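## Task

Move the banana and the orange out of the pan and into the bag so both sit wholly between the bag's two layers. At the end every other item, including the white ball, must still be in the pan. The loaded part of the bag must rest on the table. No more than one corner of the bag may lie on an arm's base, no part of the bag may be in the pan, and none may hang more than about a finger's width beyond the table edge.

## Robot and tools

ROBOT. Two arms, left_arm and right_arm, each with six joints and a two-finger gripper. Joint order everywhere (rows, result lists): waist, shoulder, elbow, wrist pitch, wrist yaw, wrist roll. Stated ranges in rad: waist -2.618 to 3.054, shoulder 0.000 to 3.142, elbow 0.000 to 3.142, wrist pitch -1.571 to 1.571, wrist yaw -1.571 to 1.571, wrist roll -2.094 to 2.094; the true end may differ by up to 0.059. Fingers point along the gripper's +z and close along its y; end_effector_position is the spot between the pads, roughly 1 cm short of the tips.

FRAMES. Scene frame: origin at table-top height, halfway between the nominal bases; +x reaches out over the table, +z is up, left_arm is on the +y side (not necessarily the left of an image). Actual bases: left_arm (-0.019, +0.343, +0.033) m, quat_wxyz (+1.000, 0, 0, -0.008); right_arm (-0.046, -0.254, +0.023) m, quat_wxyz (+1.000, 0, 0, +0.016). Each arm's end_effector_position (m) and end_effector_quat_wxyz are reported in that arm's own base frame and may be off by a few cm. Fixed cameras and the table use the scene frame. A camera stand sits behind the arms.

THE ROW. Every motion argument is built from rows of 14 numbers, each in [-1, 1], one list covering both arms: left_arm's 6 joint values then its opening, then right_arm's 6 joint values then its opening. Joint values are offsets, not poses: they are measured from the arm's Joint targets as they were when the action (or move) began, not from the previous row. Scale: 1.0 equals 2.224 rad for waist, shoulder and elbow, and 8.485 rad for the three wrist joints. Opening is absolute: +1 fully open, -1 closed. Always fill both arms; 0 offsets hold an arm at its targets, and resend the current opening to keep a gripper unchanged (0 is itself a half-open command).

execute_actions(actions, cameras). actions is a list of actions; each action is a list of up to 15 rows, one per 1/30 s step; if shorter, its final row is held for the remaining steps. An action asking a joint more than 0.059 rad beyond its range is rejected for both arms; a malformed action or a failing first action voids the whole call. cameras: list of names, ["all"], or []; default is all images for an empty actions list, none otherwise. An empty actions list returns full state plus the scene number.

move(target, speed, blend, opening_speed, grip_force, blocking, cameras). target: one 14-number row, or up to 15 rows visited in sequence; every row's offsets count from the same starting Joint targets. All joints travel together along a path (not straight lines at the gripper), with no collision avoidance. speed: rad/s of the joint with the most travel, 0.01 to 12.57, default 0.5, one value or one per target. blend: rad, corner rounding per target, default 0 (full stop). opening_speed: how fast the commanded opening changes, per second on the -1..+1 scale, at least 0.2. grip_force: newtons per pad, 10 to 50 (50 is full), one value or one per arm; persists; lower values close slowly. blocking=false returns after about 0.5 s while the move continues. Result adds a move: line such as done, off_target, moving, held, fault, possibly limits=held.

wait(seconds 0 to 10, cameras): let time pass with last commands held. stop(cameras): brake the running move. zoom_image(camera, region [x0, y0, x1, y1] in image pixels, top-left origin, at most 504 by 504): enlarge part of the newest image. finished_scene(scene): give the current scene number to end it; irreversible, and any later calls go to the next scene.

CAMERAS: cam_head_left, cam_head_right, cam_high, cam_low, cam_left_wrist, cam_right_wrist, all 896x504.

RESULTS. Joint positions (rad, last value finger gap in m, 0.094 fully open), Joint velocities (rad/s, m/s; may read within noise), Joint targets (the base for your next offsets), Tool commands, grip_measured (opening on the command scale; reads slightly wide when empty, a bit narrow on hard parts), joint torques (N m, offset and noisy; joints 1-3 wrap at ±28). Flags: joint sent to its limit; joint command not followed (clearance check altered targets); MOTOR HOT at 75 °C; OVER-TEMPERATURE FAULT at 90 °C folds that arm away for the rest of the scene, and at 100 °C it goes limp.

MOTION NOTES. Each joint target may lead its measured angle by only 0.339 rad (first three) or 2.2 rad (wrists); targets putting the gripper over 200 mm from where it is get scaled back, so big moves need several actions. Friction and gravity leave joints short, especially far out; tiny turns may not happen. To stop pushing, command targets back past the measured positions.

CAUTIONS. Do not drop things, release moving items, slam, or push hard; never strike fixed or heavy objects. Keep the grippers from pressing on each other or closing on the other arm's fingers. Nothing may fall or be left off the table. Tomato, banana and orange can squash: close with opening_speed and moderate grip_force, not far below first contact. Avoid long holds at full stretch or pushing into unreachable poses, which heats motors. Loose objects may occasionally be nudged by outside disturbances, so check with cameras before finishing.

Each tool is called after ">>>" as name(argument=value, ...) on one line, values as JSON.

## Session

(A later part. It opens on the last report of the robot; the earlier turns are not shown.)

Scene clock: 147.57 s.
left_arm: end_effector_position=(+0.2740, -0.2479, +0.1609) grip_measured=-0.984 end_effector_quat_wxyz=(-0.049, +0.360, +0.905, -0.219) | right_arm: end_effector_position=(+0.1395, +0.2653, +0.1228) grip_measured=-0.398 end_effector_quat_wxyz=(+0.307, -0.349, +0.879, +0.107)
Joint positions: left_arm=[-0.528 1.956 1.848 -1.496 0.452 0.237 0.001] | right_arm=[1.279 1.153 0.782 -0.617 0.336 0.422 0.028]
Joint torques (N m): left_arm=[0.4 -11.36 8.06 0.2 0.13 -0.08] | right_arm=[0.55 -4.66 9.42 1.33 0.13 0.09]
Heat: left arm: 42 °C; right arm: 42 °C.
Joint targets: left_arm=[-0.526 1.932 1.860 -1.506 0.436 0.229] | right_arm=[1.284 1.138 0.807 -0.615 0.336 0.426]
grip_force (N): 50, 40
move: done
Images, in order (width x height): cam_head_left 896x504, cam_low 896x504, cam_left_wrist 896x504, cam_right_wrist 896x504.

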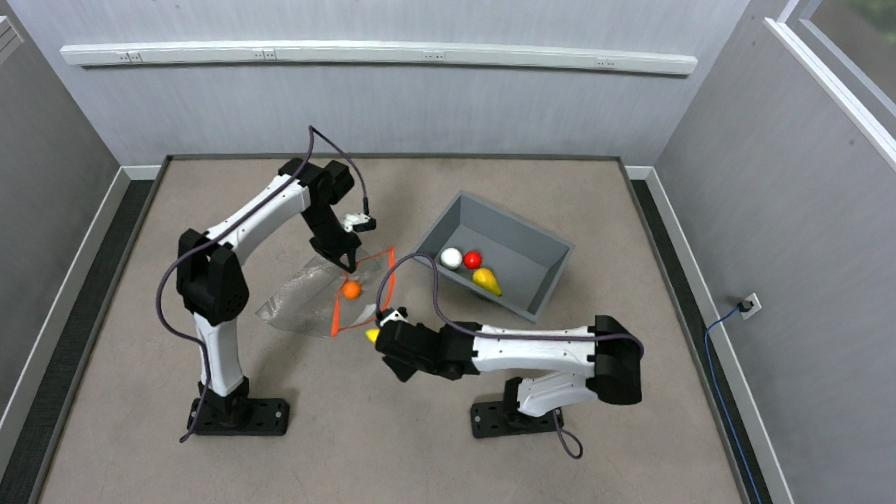

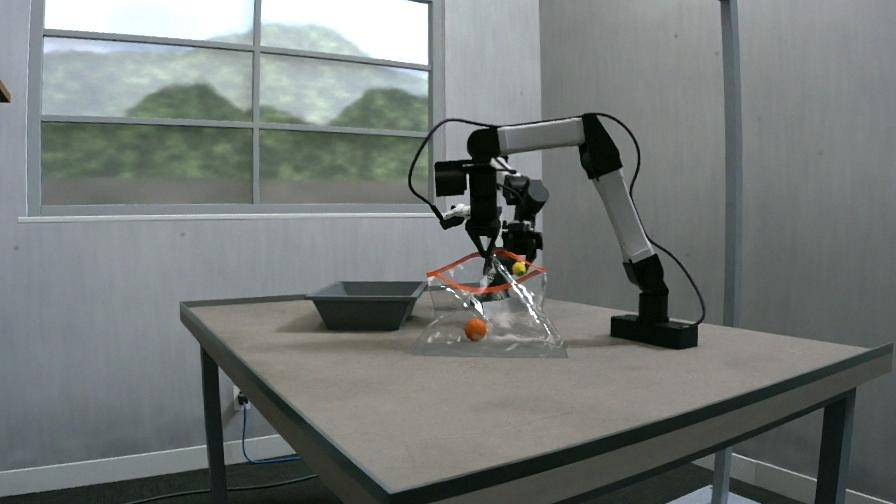

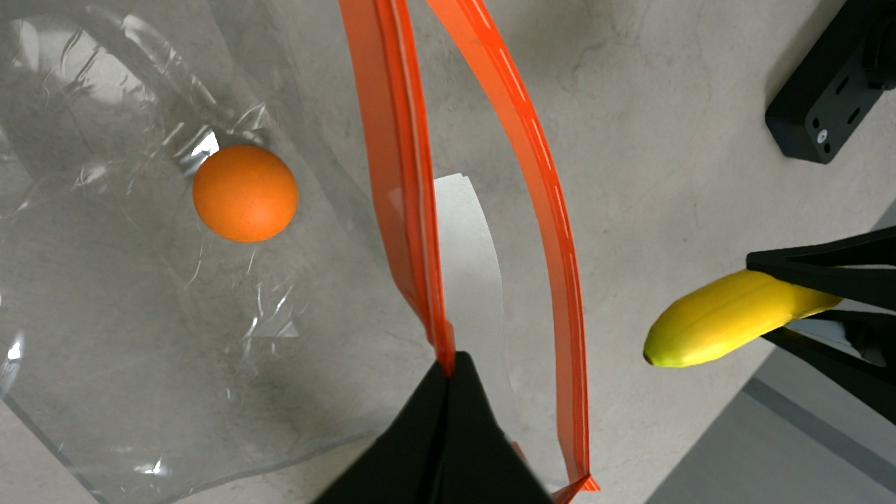

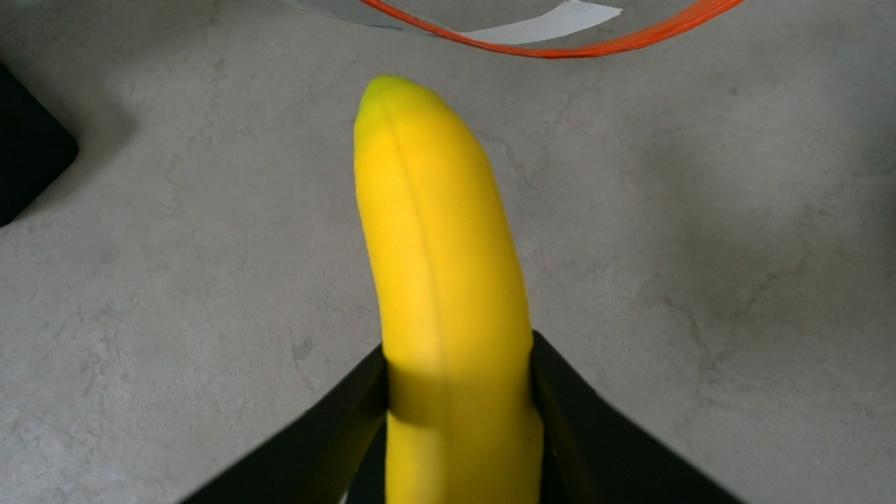

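>>> move(target=[[0,0,0,0,0,0,-1,0.0382,0.0392,0.0312,-0.0106,0.0185,0.0313,-0.4],[0,0,0,0,0,0,-1,-0.06,0.2224,0.154,0.0155,0.0047,0.0073,-0.4]], speed=[0.5,0.4], blend=[0.05,0], cameras=["cam_right_wrist","cam_low","cam_left_wrist"])

Scene clock: 151.47 s.
left_arm: end_effector_position=(+0.2740, -0.2479, +0.1609) grip_measured=-0.984 end_effector_quat_wxyz=(-0.049, +0.360, +0.905, -0.219) | right_arm: end_effector_position=(+0.2221, +0.3427, +0.1121) grip_measured=-0.400 end_effector_quat_wxyz=(+0.319, -0.255, +0.909, +0.077)
Joint positions: left_arm=[-0.528 1.956 1.848 -1.496 0.452 0.237 0.001] | right_arm=[1.156 1.624 1.119 -0.503 0.383 0.496 0.028]
Joint velocities: left_arm=[within noise] | right_arm=[-0.007 -0.007 0.007 -0.081 -0.081 -0.007 -0.005]
Joint torques (N m): left_arm=[0.4 -11.34 8.05 0.22 0.12 -0.1] | right_arm=[-0.4 -6.49 9.73 1.48 0.12 -0.09]
Heat: left arm: 42 °C; right arm: 41 °C.
Joint targets: left_arm=[-0.526 1.932 1.860 -1.506 0.436 0.229] | right_arm=[1.151 1.632 1.150 -0.483 0.375 0.488]
grip_force (N): 50, 40
move: done
Images, in order (width x height): cam_low 896x504, cam_left_wrist 896x504, cam_right_wrist 896x504.

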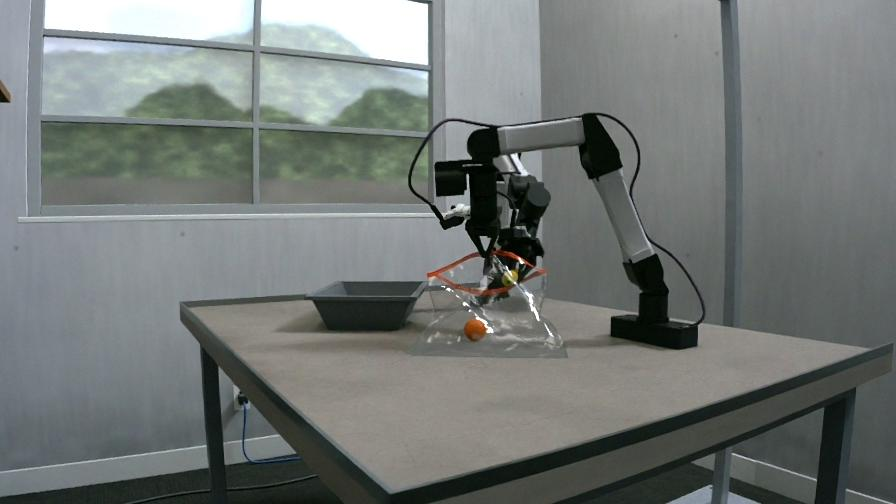

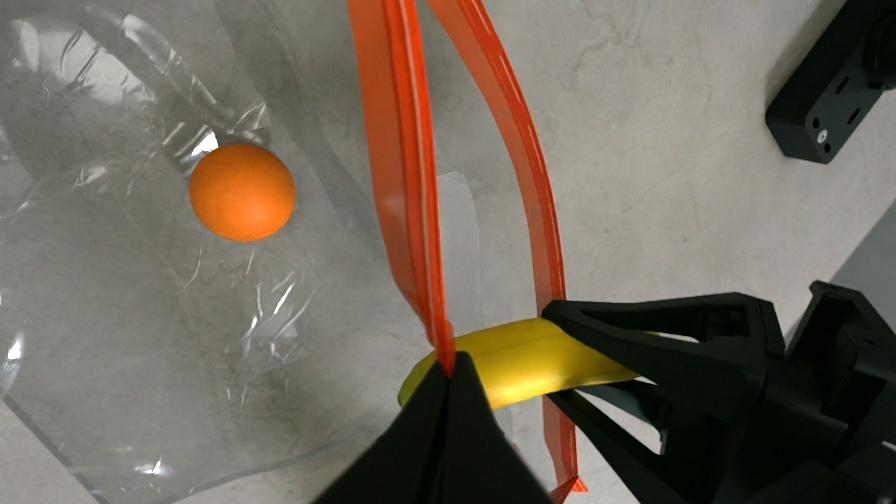

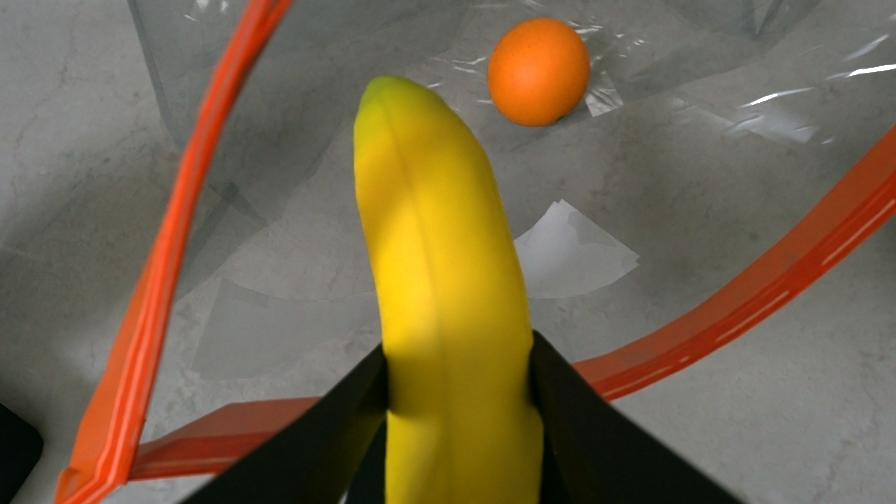

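>>> move(target=[[0,0,0,0,0,0,-1,-0.028,0.1012,0.0776,0.0083,-0.0041,-0.0066,-0.4],[0,0,0,0,0,0,-1,-0.0424,0.1866,0.1157,0.0217,-0.0063,-0.0097,-0.4]], speed=[0.3,0.3], blend=[0.05,0], cameras=["cam_right_wrist","cam_low","cam_left_wrist"])

Scene clock: 154.30 s.
left_arm: end_effector_position=(+0.2798, -0.2406, +0.1584) grip_measured=-0.984 end_effector_quat_wxyz=(-0.044, +0.357, +0.911, -0.203) | right_arm: end_effector_position=(+0.2937, +0.4110, +0.0481) grip_measured=-0.397 end_effector_quat_wxyz=(+0.318, -0.256, +0.910, +0.077)
Joint positions: left_arm=[-0.517 1.956 1.848 -1.493 0.418 0.236 0.001] | right_arm=[1.062 2.038 1.377 -0.319 0.33 0.413 0.028]
Joint torques (N m): left_arm=[-0.43 -11.36 8.08 0.19 0.43 -0.09] | right_arm=[-0.36 -9.63 9.46 1.45 0.09 0.02]
Heat: left arm: 43 °C; right arm: 41 °C.
Joint targets: left_arm=[-0.525 1.932 1.860 -1.506 0.436 0.229] | right_arm=[1.057 2.047 1.407 -0.299 0.322 0.406]
grip_force (N): 50, 40
move: done
Images, in order (width x height): cam_low 896x504, cam_left_wrist 896x504, cam_right_wrist 896x504.

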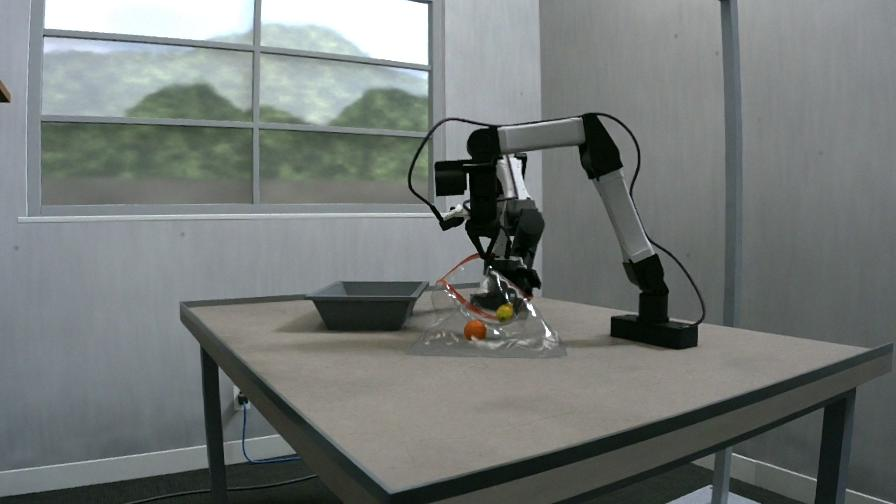

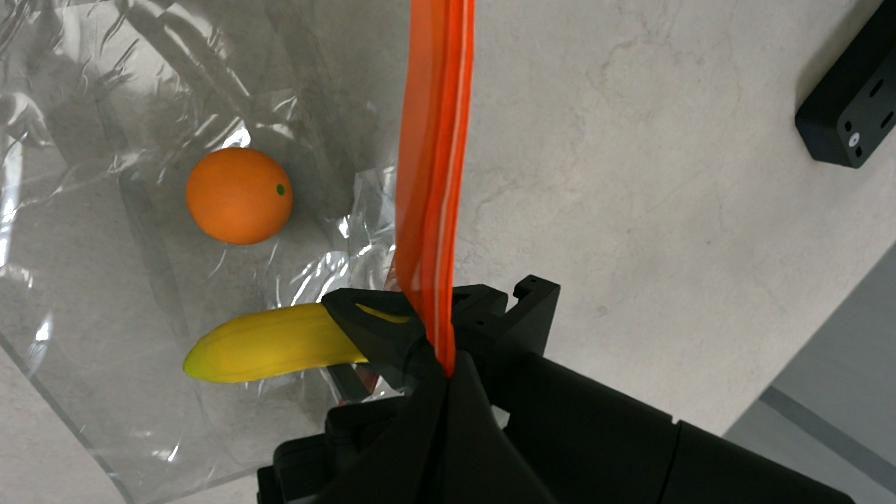

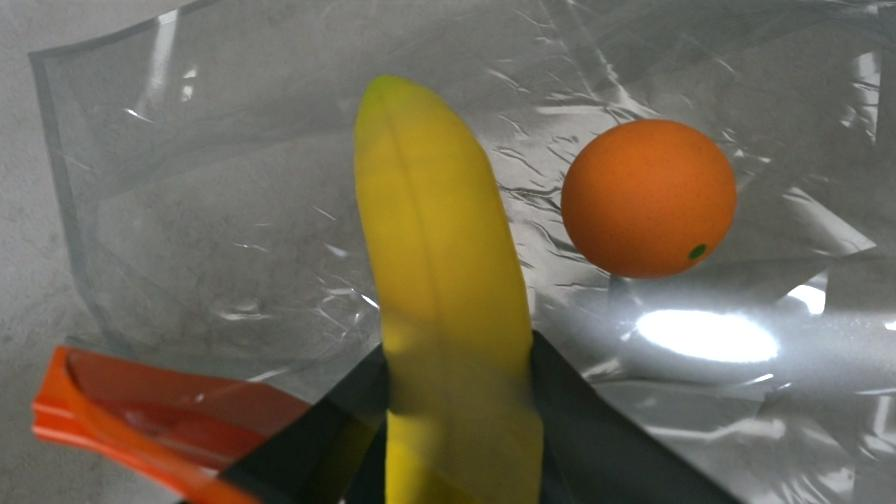

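>>> move(target=[[0,0,0,0,0,0,-1,-0.008,0.056,0.0362,0.0057,-0.0013,-0.0018,-0.4],[0,0,0,0,0,0,-1,-0.0095,0.0806,0.0335,0.013,-0.0015,-0.002,-0.4]], speed=[0.25,0.25], blend=[0.03,0], cameras=["cam_right_wrist","cam_low","cam_left_wrist"])

Scene clock: 156.63 s.
left_arm: end_effector_position=(+0.2793, -0.2404, +0.1584) grip_measured=-0.984 end_effector_quat_wxyz=(-0.045, +0.357, +0.911, -0.203) | right_arm: end_effector_position=(+0.3174, +0.4338, +0.0046) grip_measured=-0.398 end_effector_quat_wxyz=(+0.323, -0.253, +0.908, +0.080)
Joint positions: left_arm=[-0.517 1.956 1.848 -1.495 0.418 0.236 0.001] | right_arm=[1.041 2.213 1.459 -0.207 0.32 0.396 0.028]
Joint velocities: left_arm=[within noise] | right_arm=[-0.012 -0.007 -0.032 -0.022 -0.007 -0.037 0.007]
Joint torques (N m): left_arm=[-0.46 -11.37 8.08 0.21 0.43 -0.09] | right_arm=[-0.51 -10.41 8.53 1.55 0.01 -0.02]
Heat: left arm: 43 °C; right arm: 41 °C.
Joint targets: left_arm=[-0.525 1.932 1.860 -1.506 0.436 0.229] | right_arm=[1.036 2.227 1.482 -0.189 0.309 0.389]
grip_force (N): 50, 40
move: done
Images, in order (width x height): cam_low 896x504, cam_left_wrist 896x504, cam_right_wrist 896x504.

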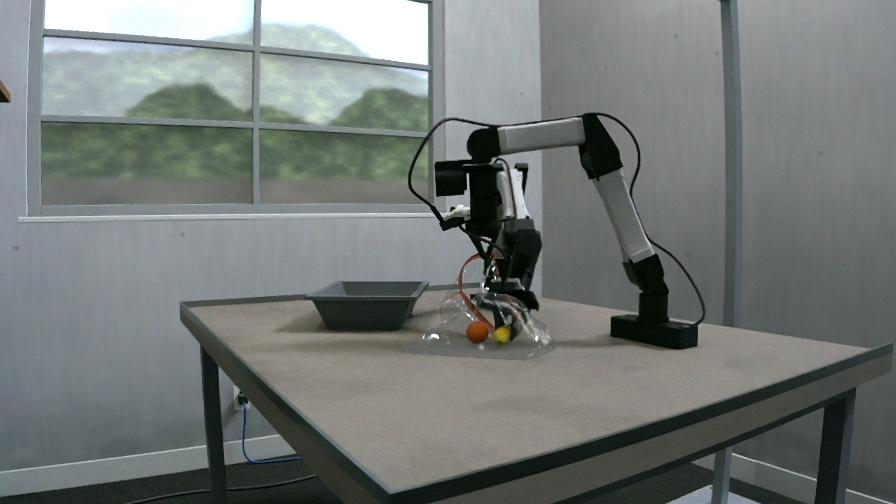

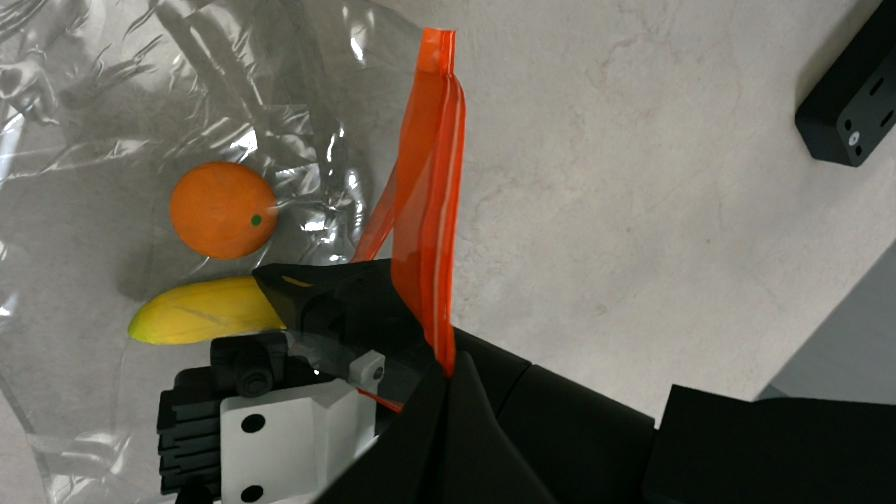

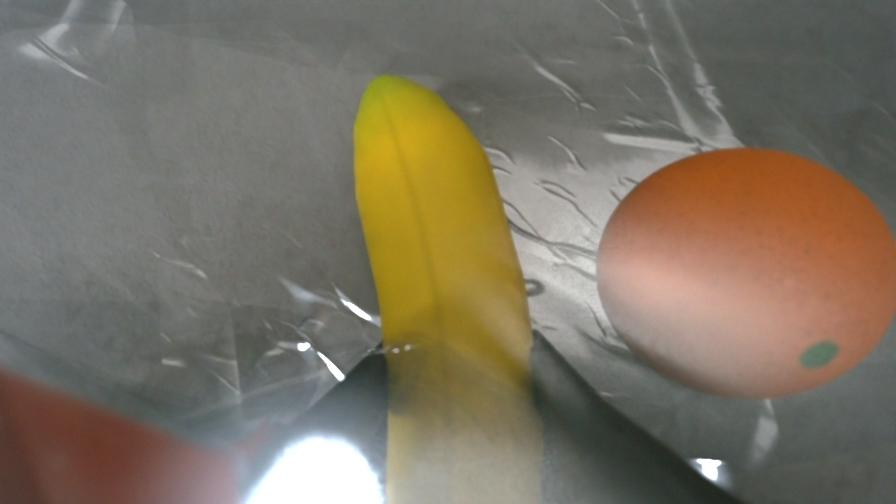

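>>> move(target=[[0,0,0,0,0,0,-1,-0.0042,0.0272,0.0338,-0.0014,-0.0007,-0.0007,-0.4],[0,0,0,0,0,0,-1,-0.0042,0.0272,0.0338,-0.0014,-0.0007,-0.0007,0]], speed=[0.2,0.25], opening_speed=0.6, cameras=["cam_right_wrist","cam_left_wrist"])

Scene clock: 159.03 s.
left_arm: end_effector_position=(+0.2793, -0.2404, +0.1584) grip_measured=-0.984 end_effector_quat_wxyz=(-0.045, +0.357, +0.911, -0.203) | right_arm: end_effector_position=(+0.3292, +0.4461, +0.0018) grip_measured=-0.001 end_effector_quat_wxyz=(+0.328, -0.251, +0.907, +0.086)
Joint positions: left_arm=[-0.517 1.956 1.848 -1.495 0.418 0.236 0.001] | right_arm=[1.032 2.268 1.531 -0.207 0.315 0.39 0.047]
Joint torques (N m): left_arm=[-0.4 -11.37 8.09 0.2 0.43 -0.1] | right_arm=[-0.59 -10.35 8.9 1.4 0.01 -0.04]
Heat: left arm: 43 °C; right arm: 41 °C.
Joint targets: left_arm=[-0.525 1.932 1.860 -1.506 0.436 0.229] | right_arm=[1.026 2.287 1.557 -0.201 0.303 0.383]
grip_force (N): 50, 40
move: done
Images, in order (width x height): cam_left_wrist 896x504, cam_right_wrist 896x504.

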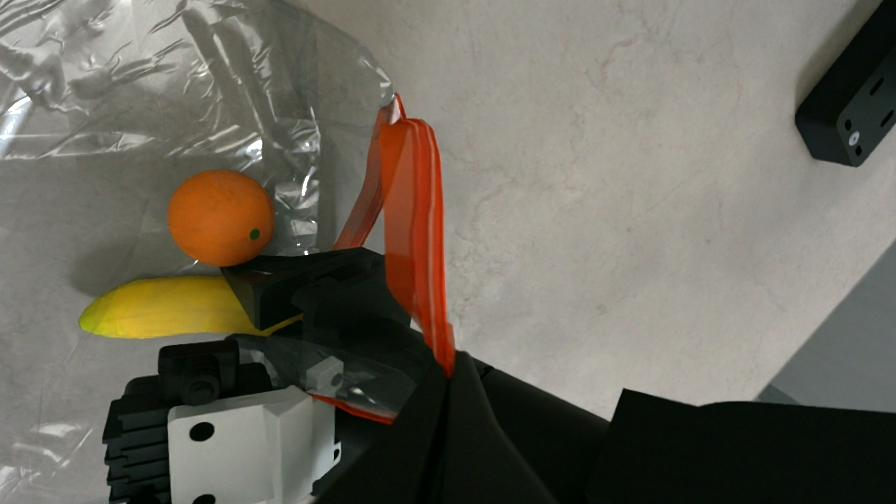

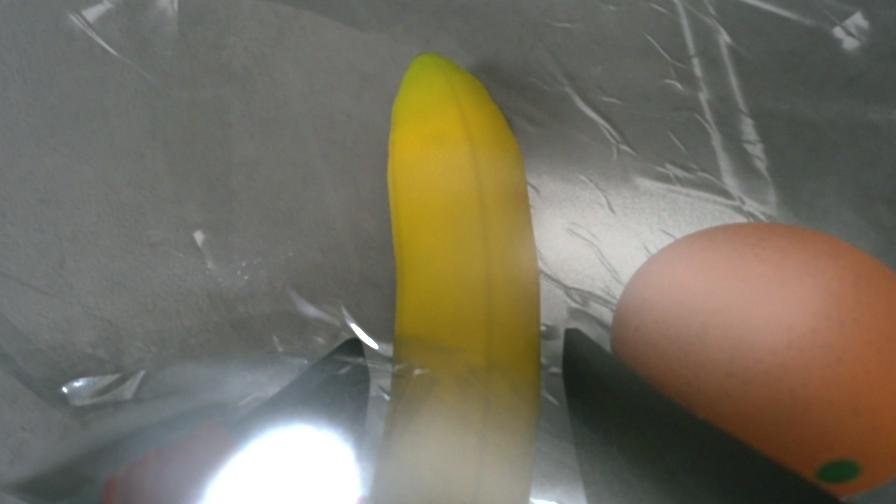

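>>> move(target=[[0,0,0,0,0,0,-1,0.0192,-0.0864,-0.053,-0.01,0.003,0.0034,0],[0,0,0,0,0,0,-1,0.0497,-0.1895,-0.0848,-0.0311,0.0076,0.0108,0],[0,0,0,0,0,0,-1,0.0562,-0.2945,-0.183,-0.0332,0.0085,0.0124,0],[0,0,0,0,0,0,-1,0.0674,-0.4609,-0.2509,-0.0536,-0.0039,-0.0058,0]], speed=[0.25,0.35,0.4,0.5], blend=[0.03,0.04,0.04,0], cameras=["cam_right_wrist","cam_left_wrist","cam_low","cam_head_left","cam_high"])

Scene clock: 163.27 s.
left_arm: end_effector_position=(+0.2793, -0.2404, +0.1584) grip_measured=-0.984 end_effector_quat_wxyz=(-0.045, +0.357, +0.911, -0.203) | right_arm: end_effector_position=(+0.1772, +0.2945, +0.1640) grip_measured=-0.001 end_effector_quat_wxyz=(+0.317, -0.338, +0.878, +0.117)
Joint positions: left_arm=[-0.517 1.956 1.848 -1.495 0.418 0.236 0.001] | right_arm=[1.169 1.28 1.005 -0.656 0.279 0.342 0.047]
Joint torques (N m): left_arm=[-0.4 -11.37 8.06 0.21 0.42 -0.07] | right_arm=[0.73 -5.98 6.6 1.39 0.04 -0.04]
Heat: left arm: 43 °C; right arm: 42 °C.
Joint targets: left_arm=[-0.525 1.932 1.860 -1.506 0.436 0.229] | right_arm=[1.176 1.262 0.999 -0.655 0.270 0.333]
grip_force (N): 50, 40
move: done
Images, in order (width x height): cam_head_left 896x504, cam_high 896x504, cam_low 896x504, cam_left_wrist 896x504, cam_right_wrist 896x504.

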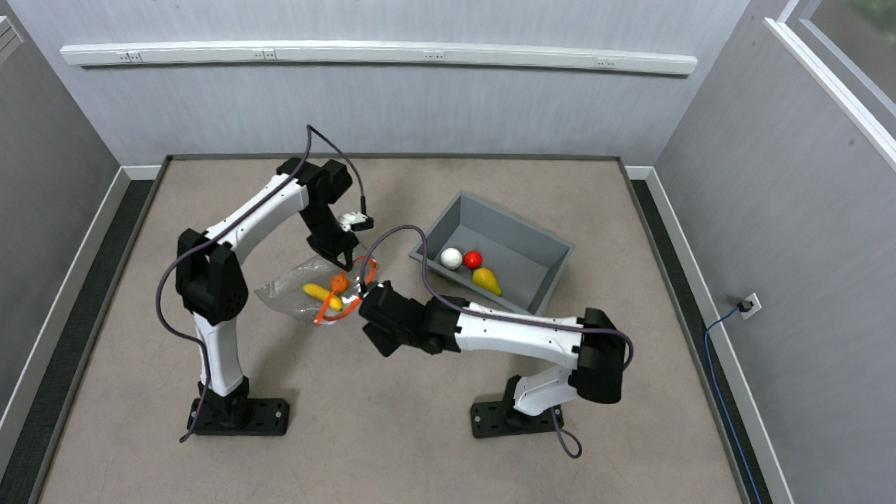

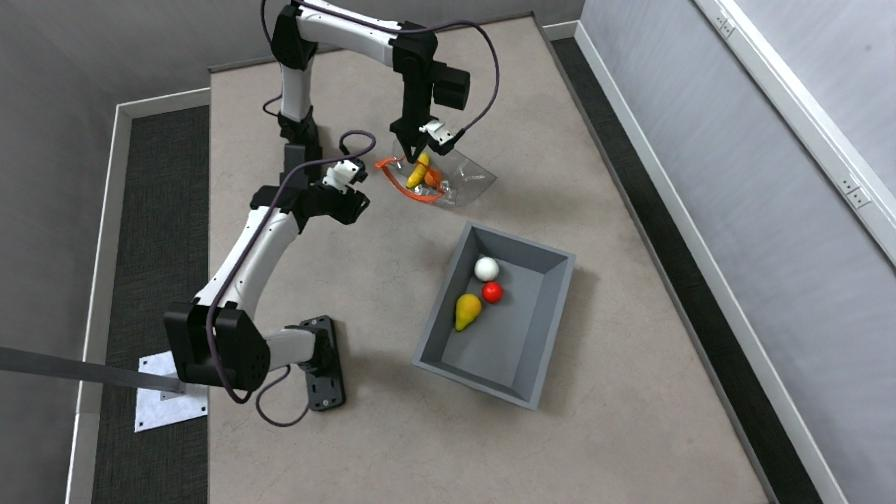

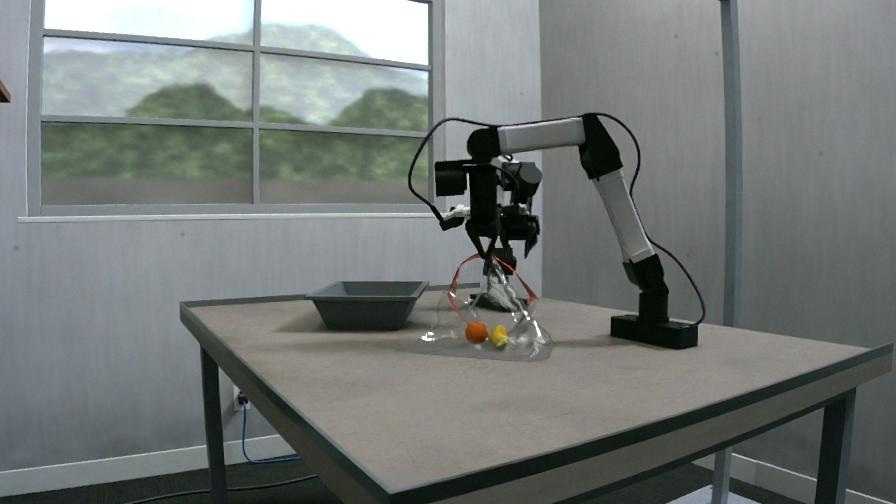

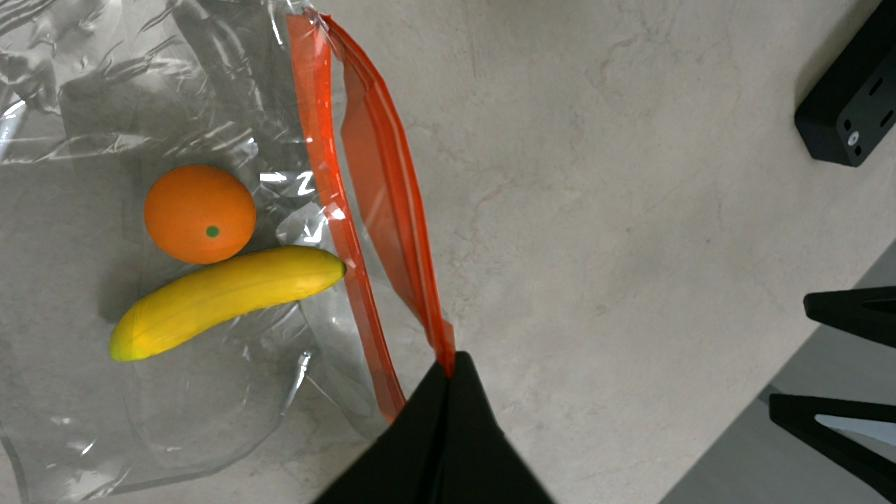

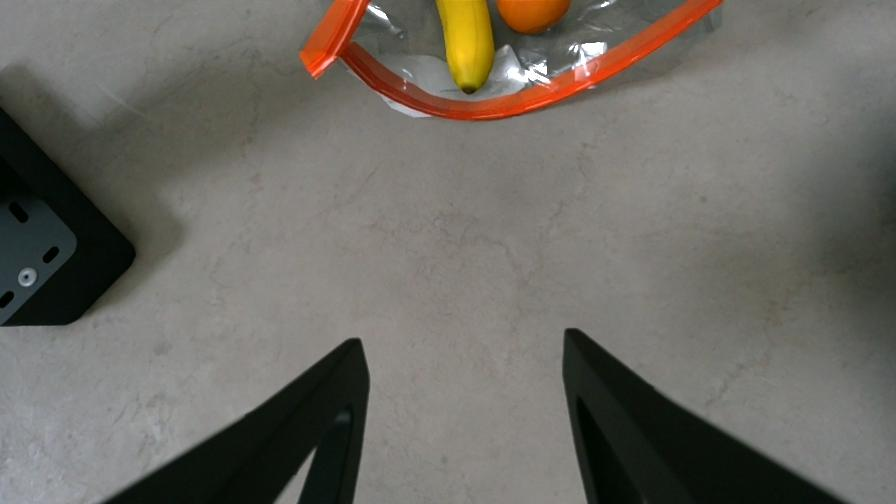

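>>> move(target=[-0.0567,-0.0169,-0.1933,0.053,-0.0003,-0.0093,-1,0,0,0,0,0,0,0], speed=0.25, cameras=["cam_right_wrist","cam_left_wrist","cam_low","cam_head_left"])

Scene clock: 167.60 s.
left_arm: end_effector_position=(+0.2452, -0.2734, +0.0660) grip_measured=-0.984 end_effector_quat_wxyz=(-0.042, +0.386, +0.899, -0.204) | right_arm: end_effector_position=(+0.1771, +0.2944, +0.1640) grip_measured=-0.001 end_effector_quat_wxyz=(+0.317, -0.338, +0.878, +0.117)
Joint positions: left_arm=[-0.646 1.928 1.439 -1.067 0.419 0.162 0.001] | right_arm=[1.169 1.28 1.005 -0.657 0.279 0.341 0.047]
Joint torques (N m): left_arm=[-0.23 -11.78 5.98 0.55 0.39 -0.13] | right_arm=[0.73 -5.98 6.6 1.39 0.03 -0.05]
Heat: left arm: 43 °C; right arm: 41 °C.
Joint targets: left_arm=[-0.651 1.895 1.430 -1.056 0.433 0.150] | right_arm=[1.176 1.262 0.999 -0.655 0.270 0.334]
grip_force (N): 50, 40
move: done
Images, in order (width x height): cam_head_left 896x504, cam_low 896x504, cam_left_wrist 896x504, cam_right_wrist 896x504.

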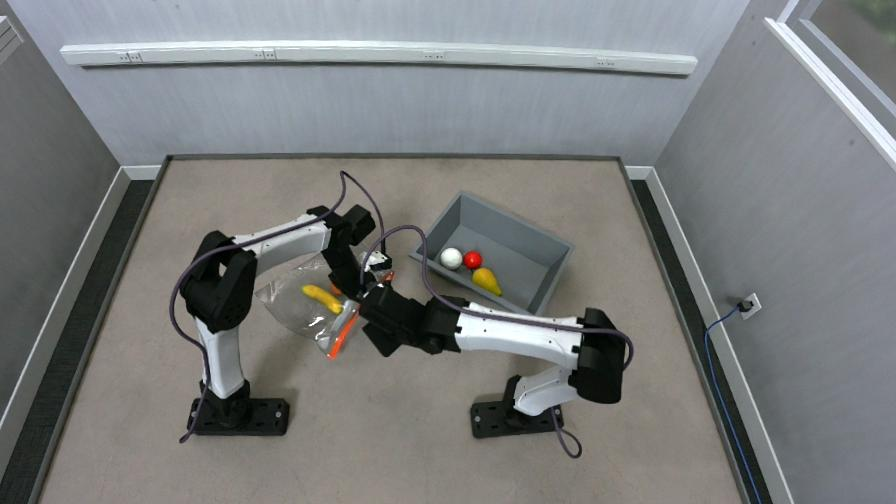

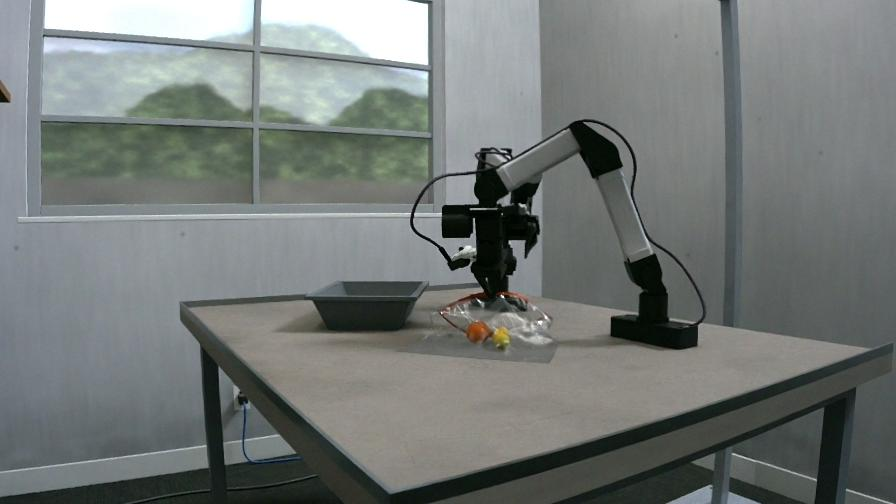

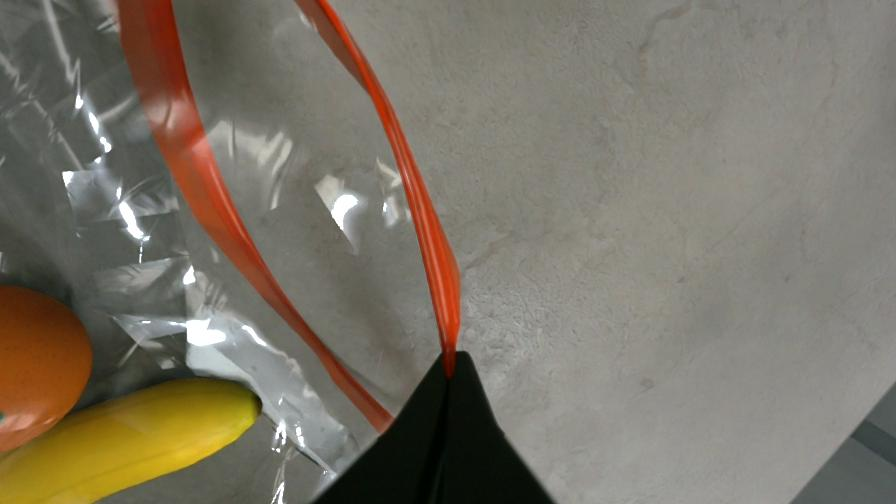

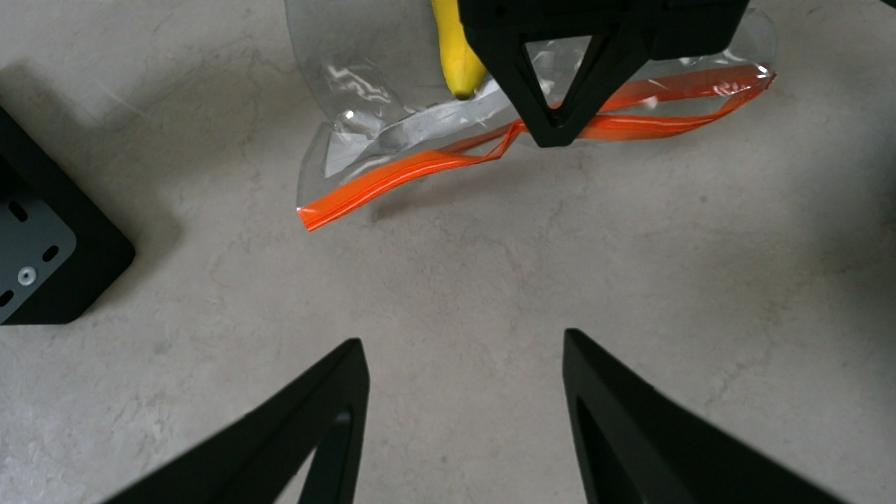

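>>> move(target=[0,0.0514,-0.0849,0.0357,0,0,-1,0,0,0,0,0,0,0], speed=0.2, cameras=["cam_right_wrist","cam_left_wrist","cam_low"])

Scene clock: 170.27 s.
left_arm: end_effector_position=(+0.2480, -0.2755, +0.0001) grip_measured=-0.984 end_effector_quat_wxyz=(-0.020, +0.390, +0.897, -0.209) | right_arm: end_effector_position=(+0.1771, +0.2944, +0.1640) grip_measured=-0.001 end_effector_quat_wxyz=(+0.317, -0.338, +0.878, +0.117)
Joint positions: left_arm=[-0.646 1.993 1.25 -0.764 0.419 0.162 0.001] | right_arm=[1.169 1.28 1.005 -0.657 0.279 0.341 0.047]
Joint torques (N m): left_arm=[-0.21 -8.12 5.49 0.66 0.39 -0.11] | right_arm=[0.7 -6.01 6.56 1.38 0.03 -0.04]
Heat: left arm: 43 °C; right arm: 41 °C.
Joint targets: left_arm=[-0.651 2.009 1.241 -0.753 0.433 0.150] | right_arm=[1.176 1.262 0.999 -0.655 0.270 0.334]
grip_force (N): 50, 40
move: done
Images, in order (width x height): cam_low 896x504, cam_left_wrist 896x504, cam_right_wrist 896x504.

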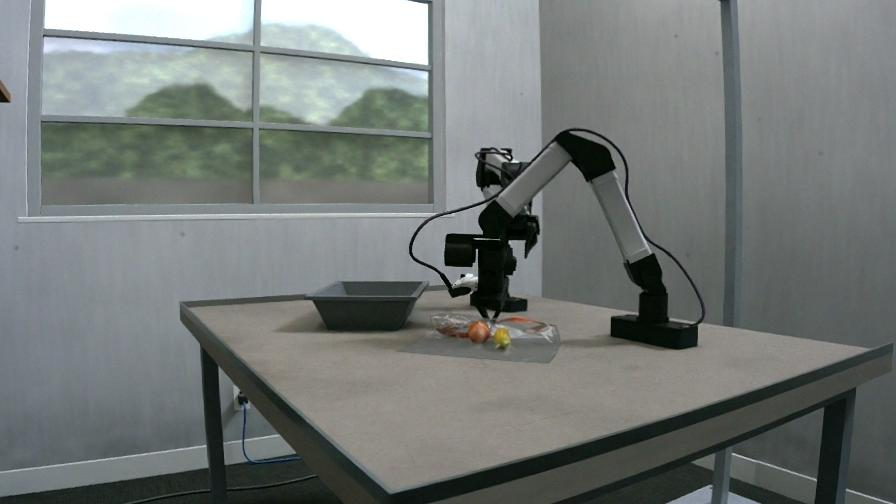

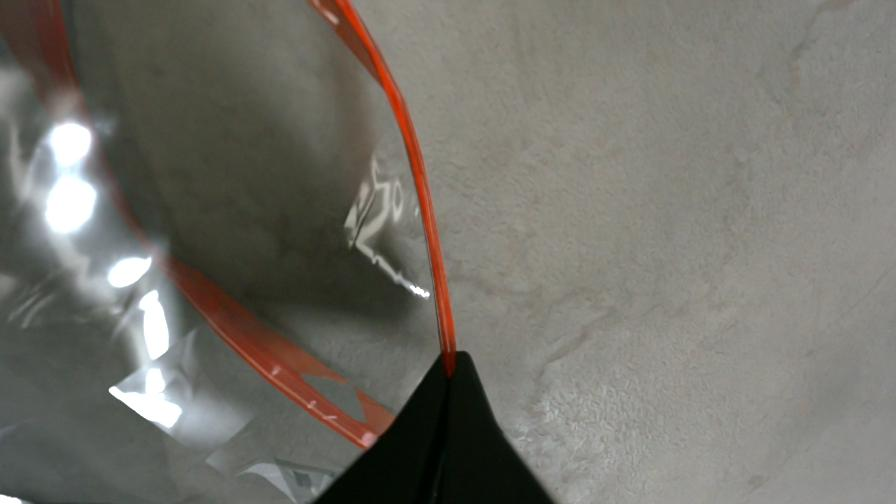

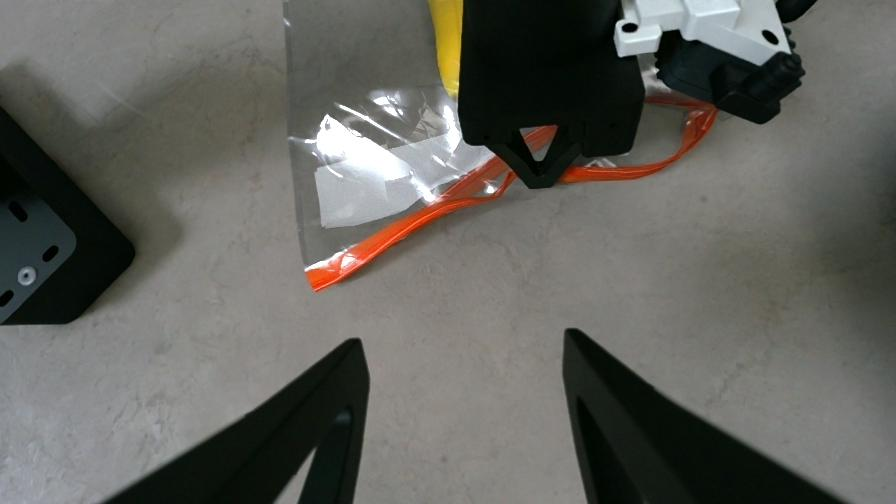

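>>> move(target=[[0,0,0,0,0,0,-0.4,0,0,0,0,0,0,0],[0.043,-0.0458,0.0755,-0.037,0,0.0113,-0.4,0,0,0,0,0,0,0],[0.0904,-0.2064,0.094,-0.0527,-0.0157,0.0059,-0.4,0,0,0,0,0,0,0]], speed=[0.2,0.2,0.6], blend=[0,0.05,0], opening_speed=0.4, cameras=["all"])

Scene clock: 175.40 s.
left_arm: end_effector_position=(+0.2717, -0.1933, +0.1771) grip_measured=-0.402 end_effector_quat_wxyz=(+0.111, +0.340, +0.918, -0.172) | right_arm: end_effector_position=(+0.1771, +0.2944, +0.1640) grip_measured=-0.001 end_effector_quat_wxyz=(+0.317, -0.338, +0.878, +0.117)
Joint positions: left_arm=[-0.455 1.555 1.437 -1.187 0.318 0.212 0.028] | right_arm=[1.169 1.28 1.005 -0.657 0.279 0.341 0.047]
Joint torques (N m): left_arm=[0.54 -6.89 8.8 0.84 0.04 -0.12] | right_arm=[0.73 -5.98 6.56 1.38 0.03 -0.04]
Heat: left arm: 43 °C; right arm: 40 °C.
Joint targets: left_arm=[-0.450 1.550 1.450 -1.200 0.300 0.200] | right_arm=[1.176 1.262 0.999 -0.655 0.270 0.334]
grip_force (N): 50, 40
move: done

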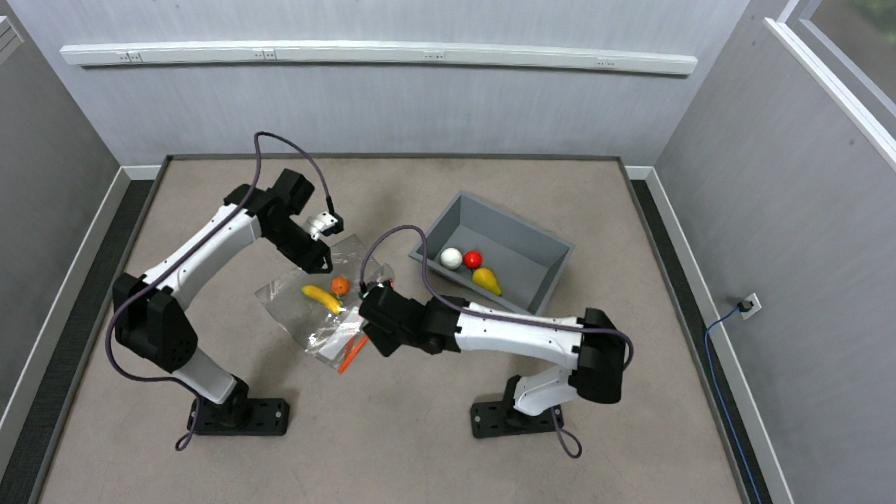

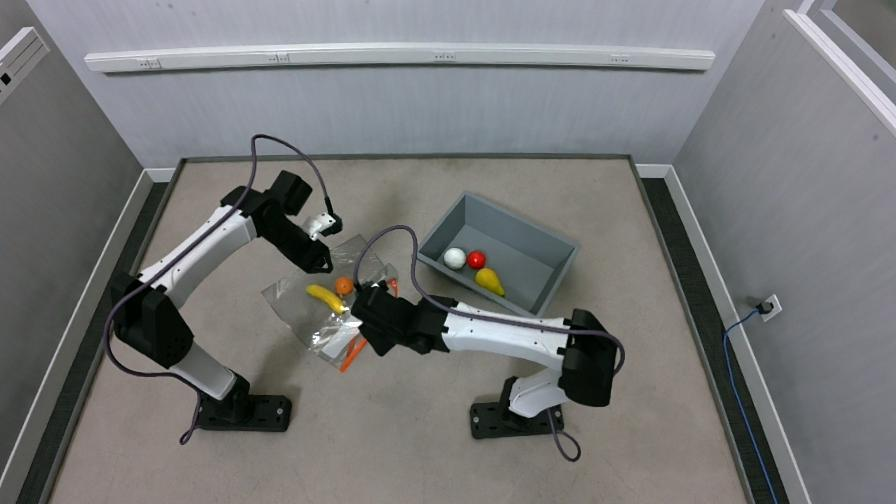

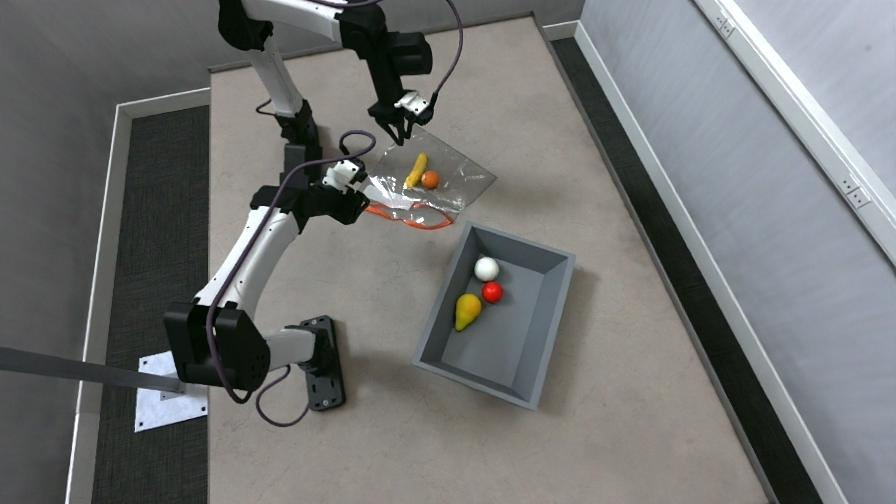

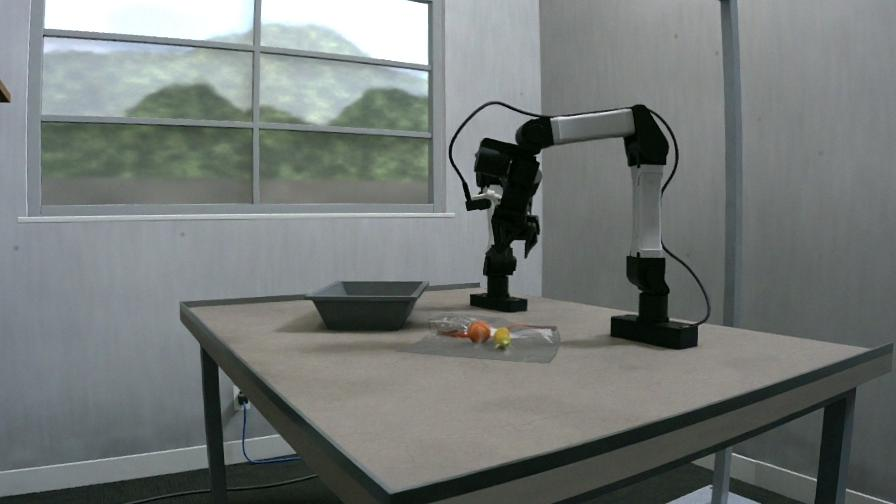

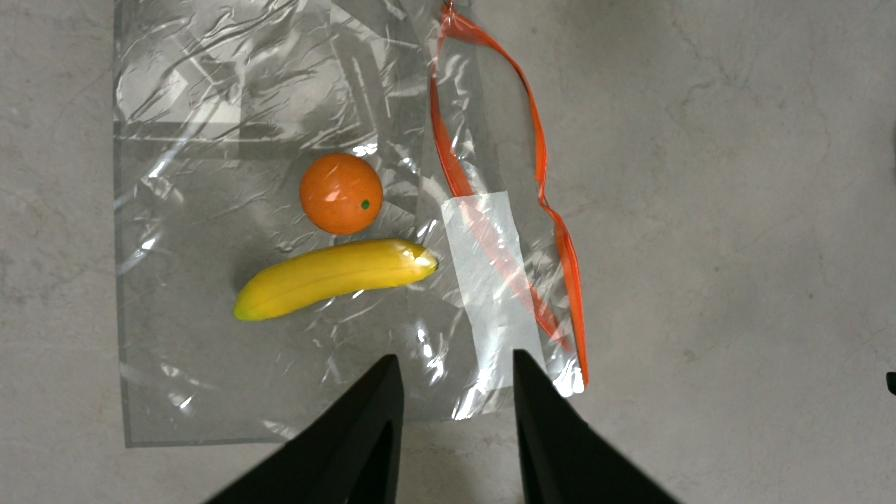

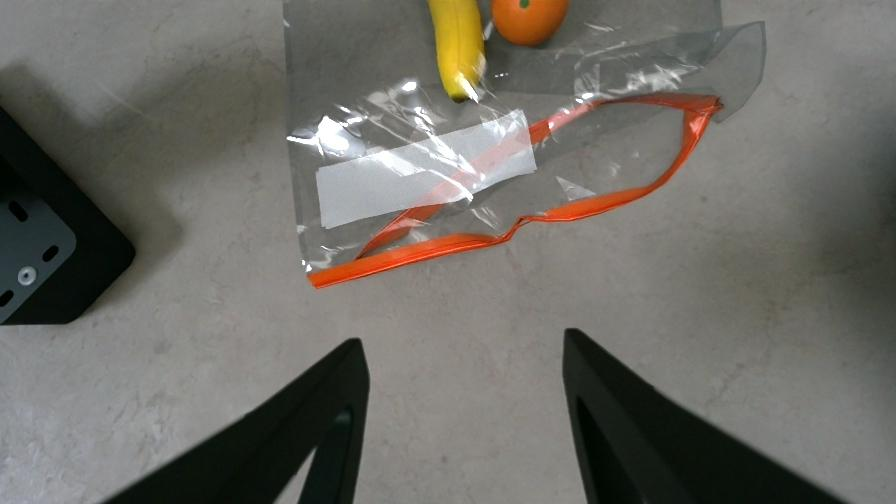

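>>> zoom_image(camera="cam_high", region=[350, 120, 550, 260])

>>> zoom_image(camera="cam_low", region=[380, 270, 600, 380])

Scaled by 2.520 from the camera's 896x504 image, which has a finer 1280x720 frame.

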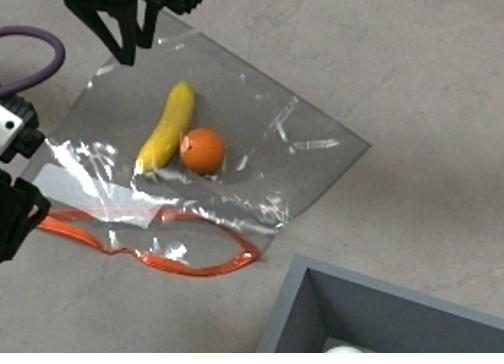

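Scaled by 2.291 from the camera's 896x504 image, which has a finer 1280x720 frame.

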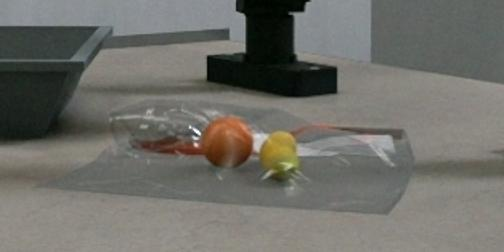

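>>> finished_scene(scene=2)

The scene is finished: the task was done.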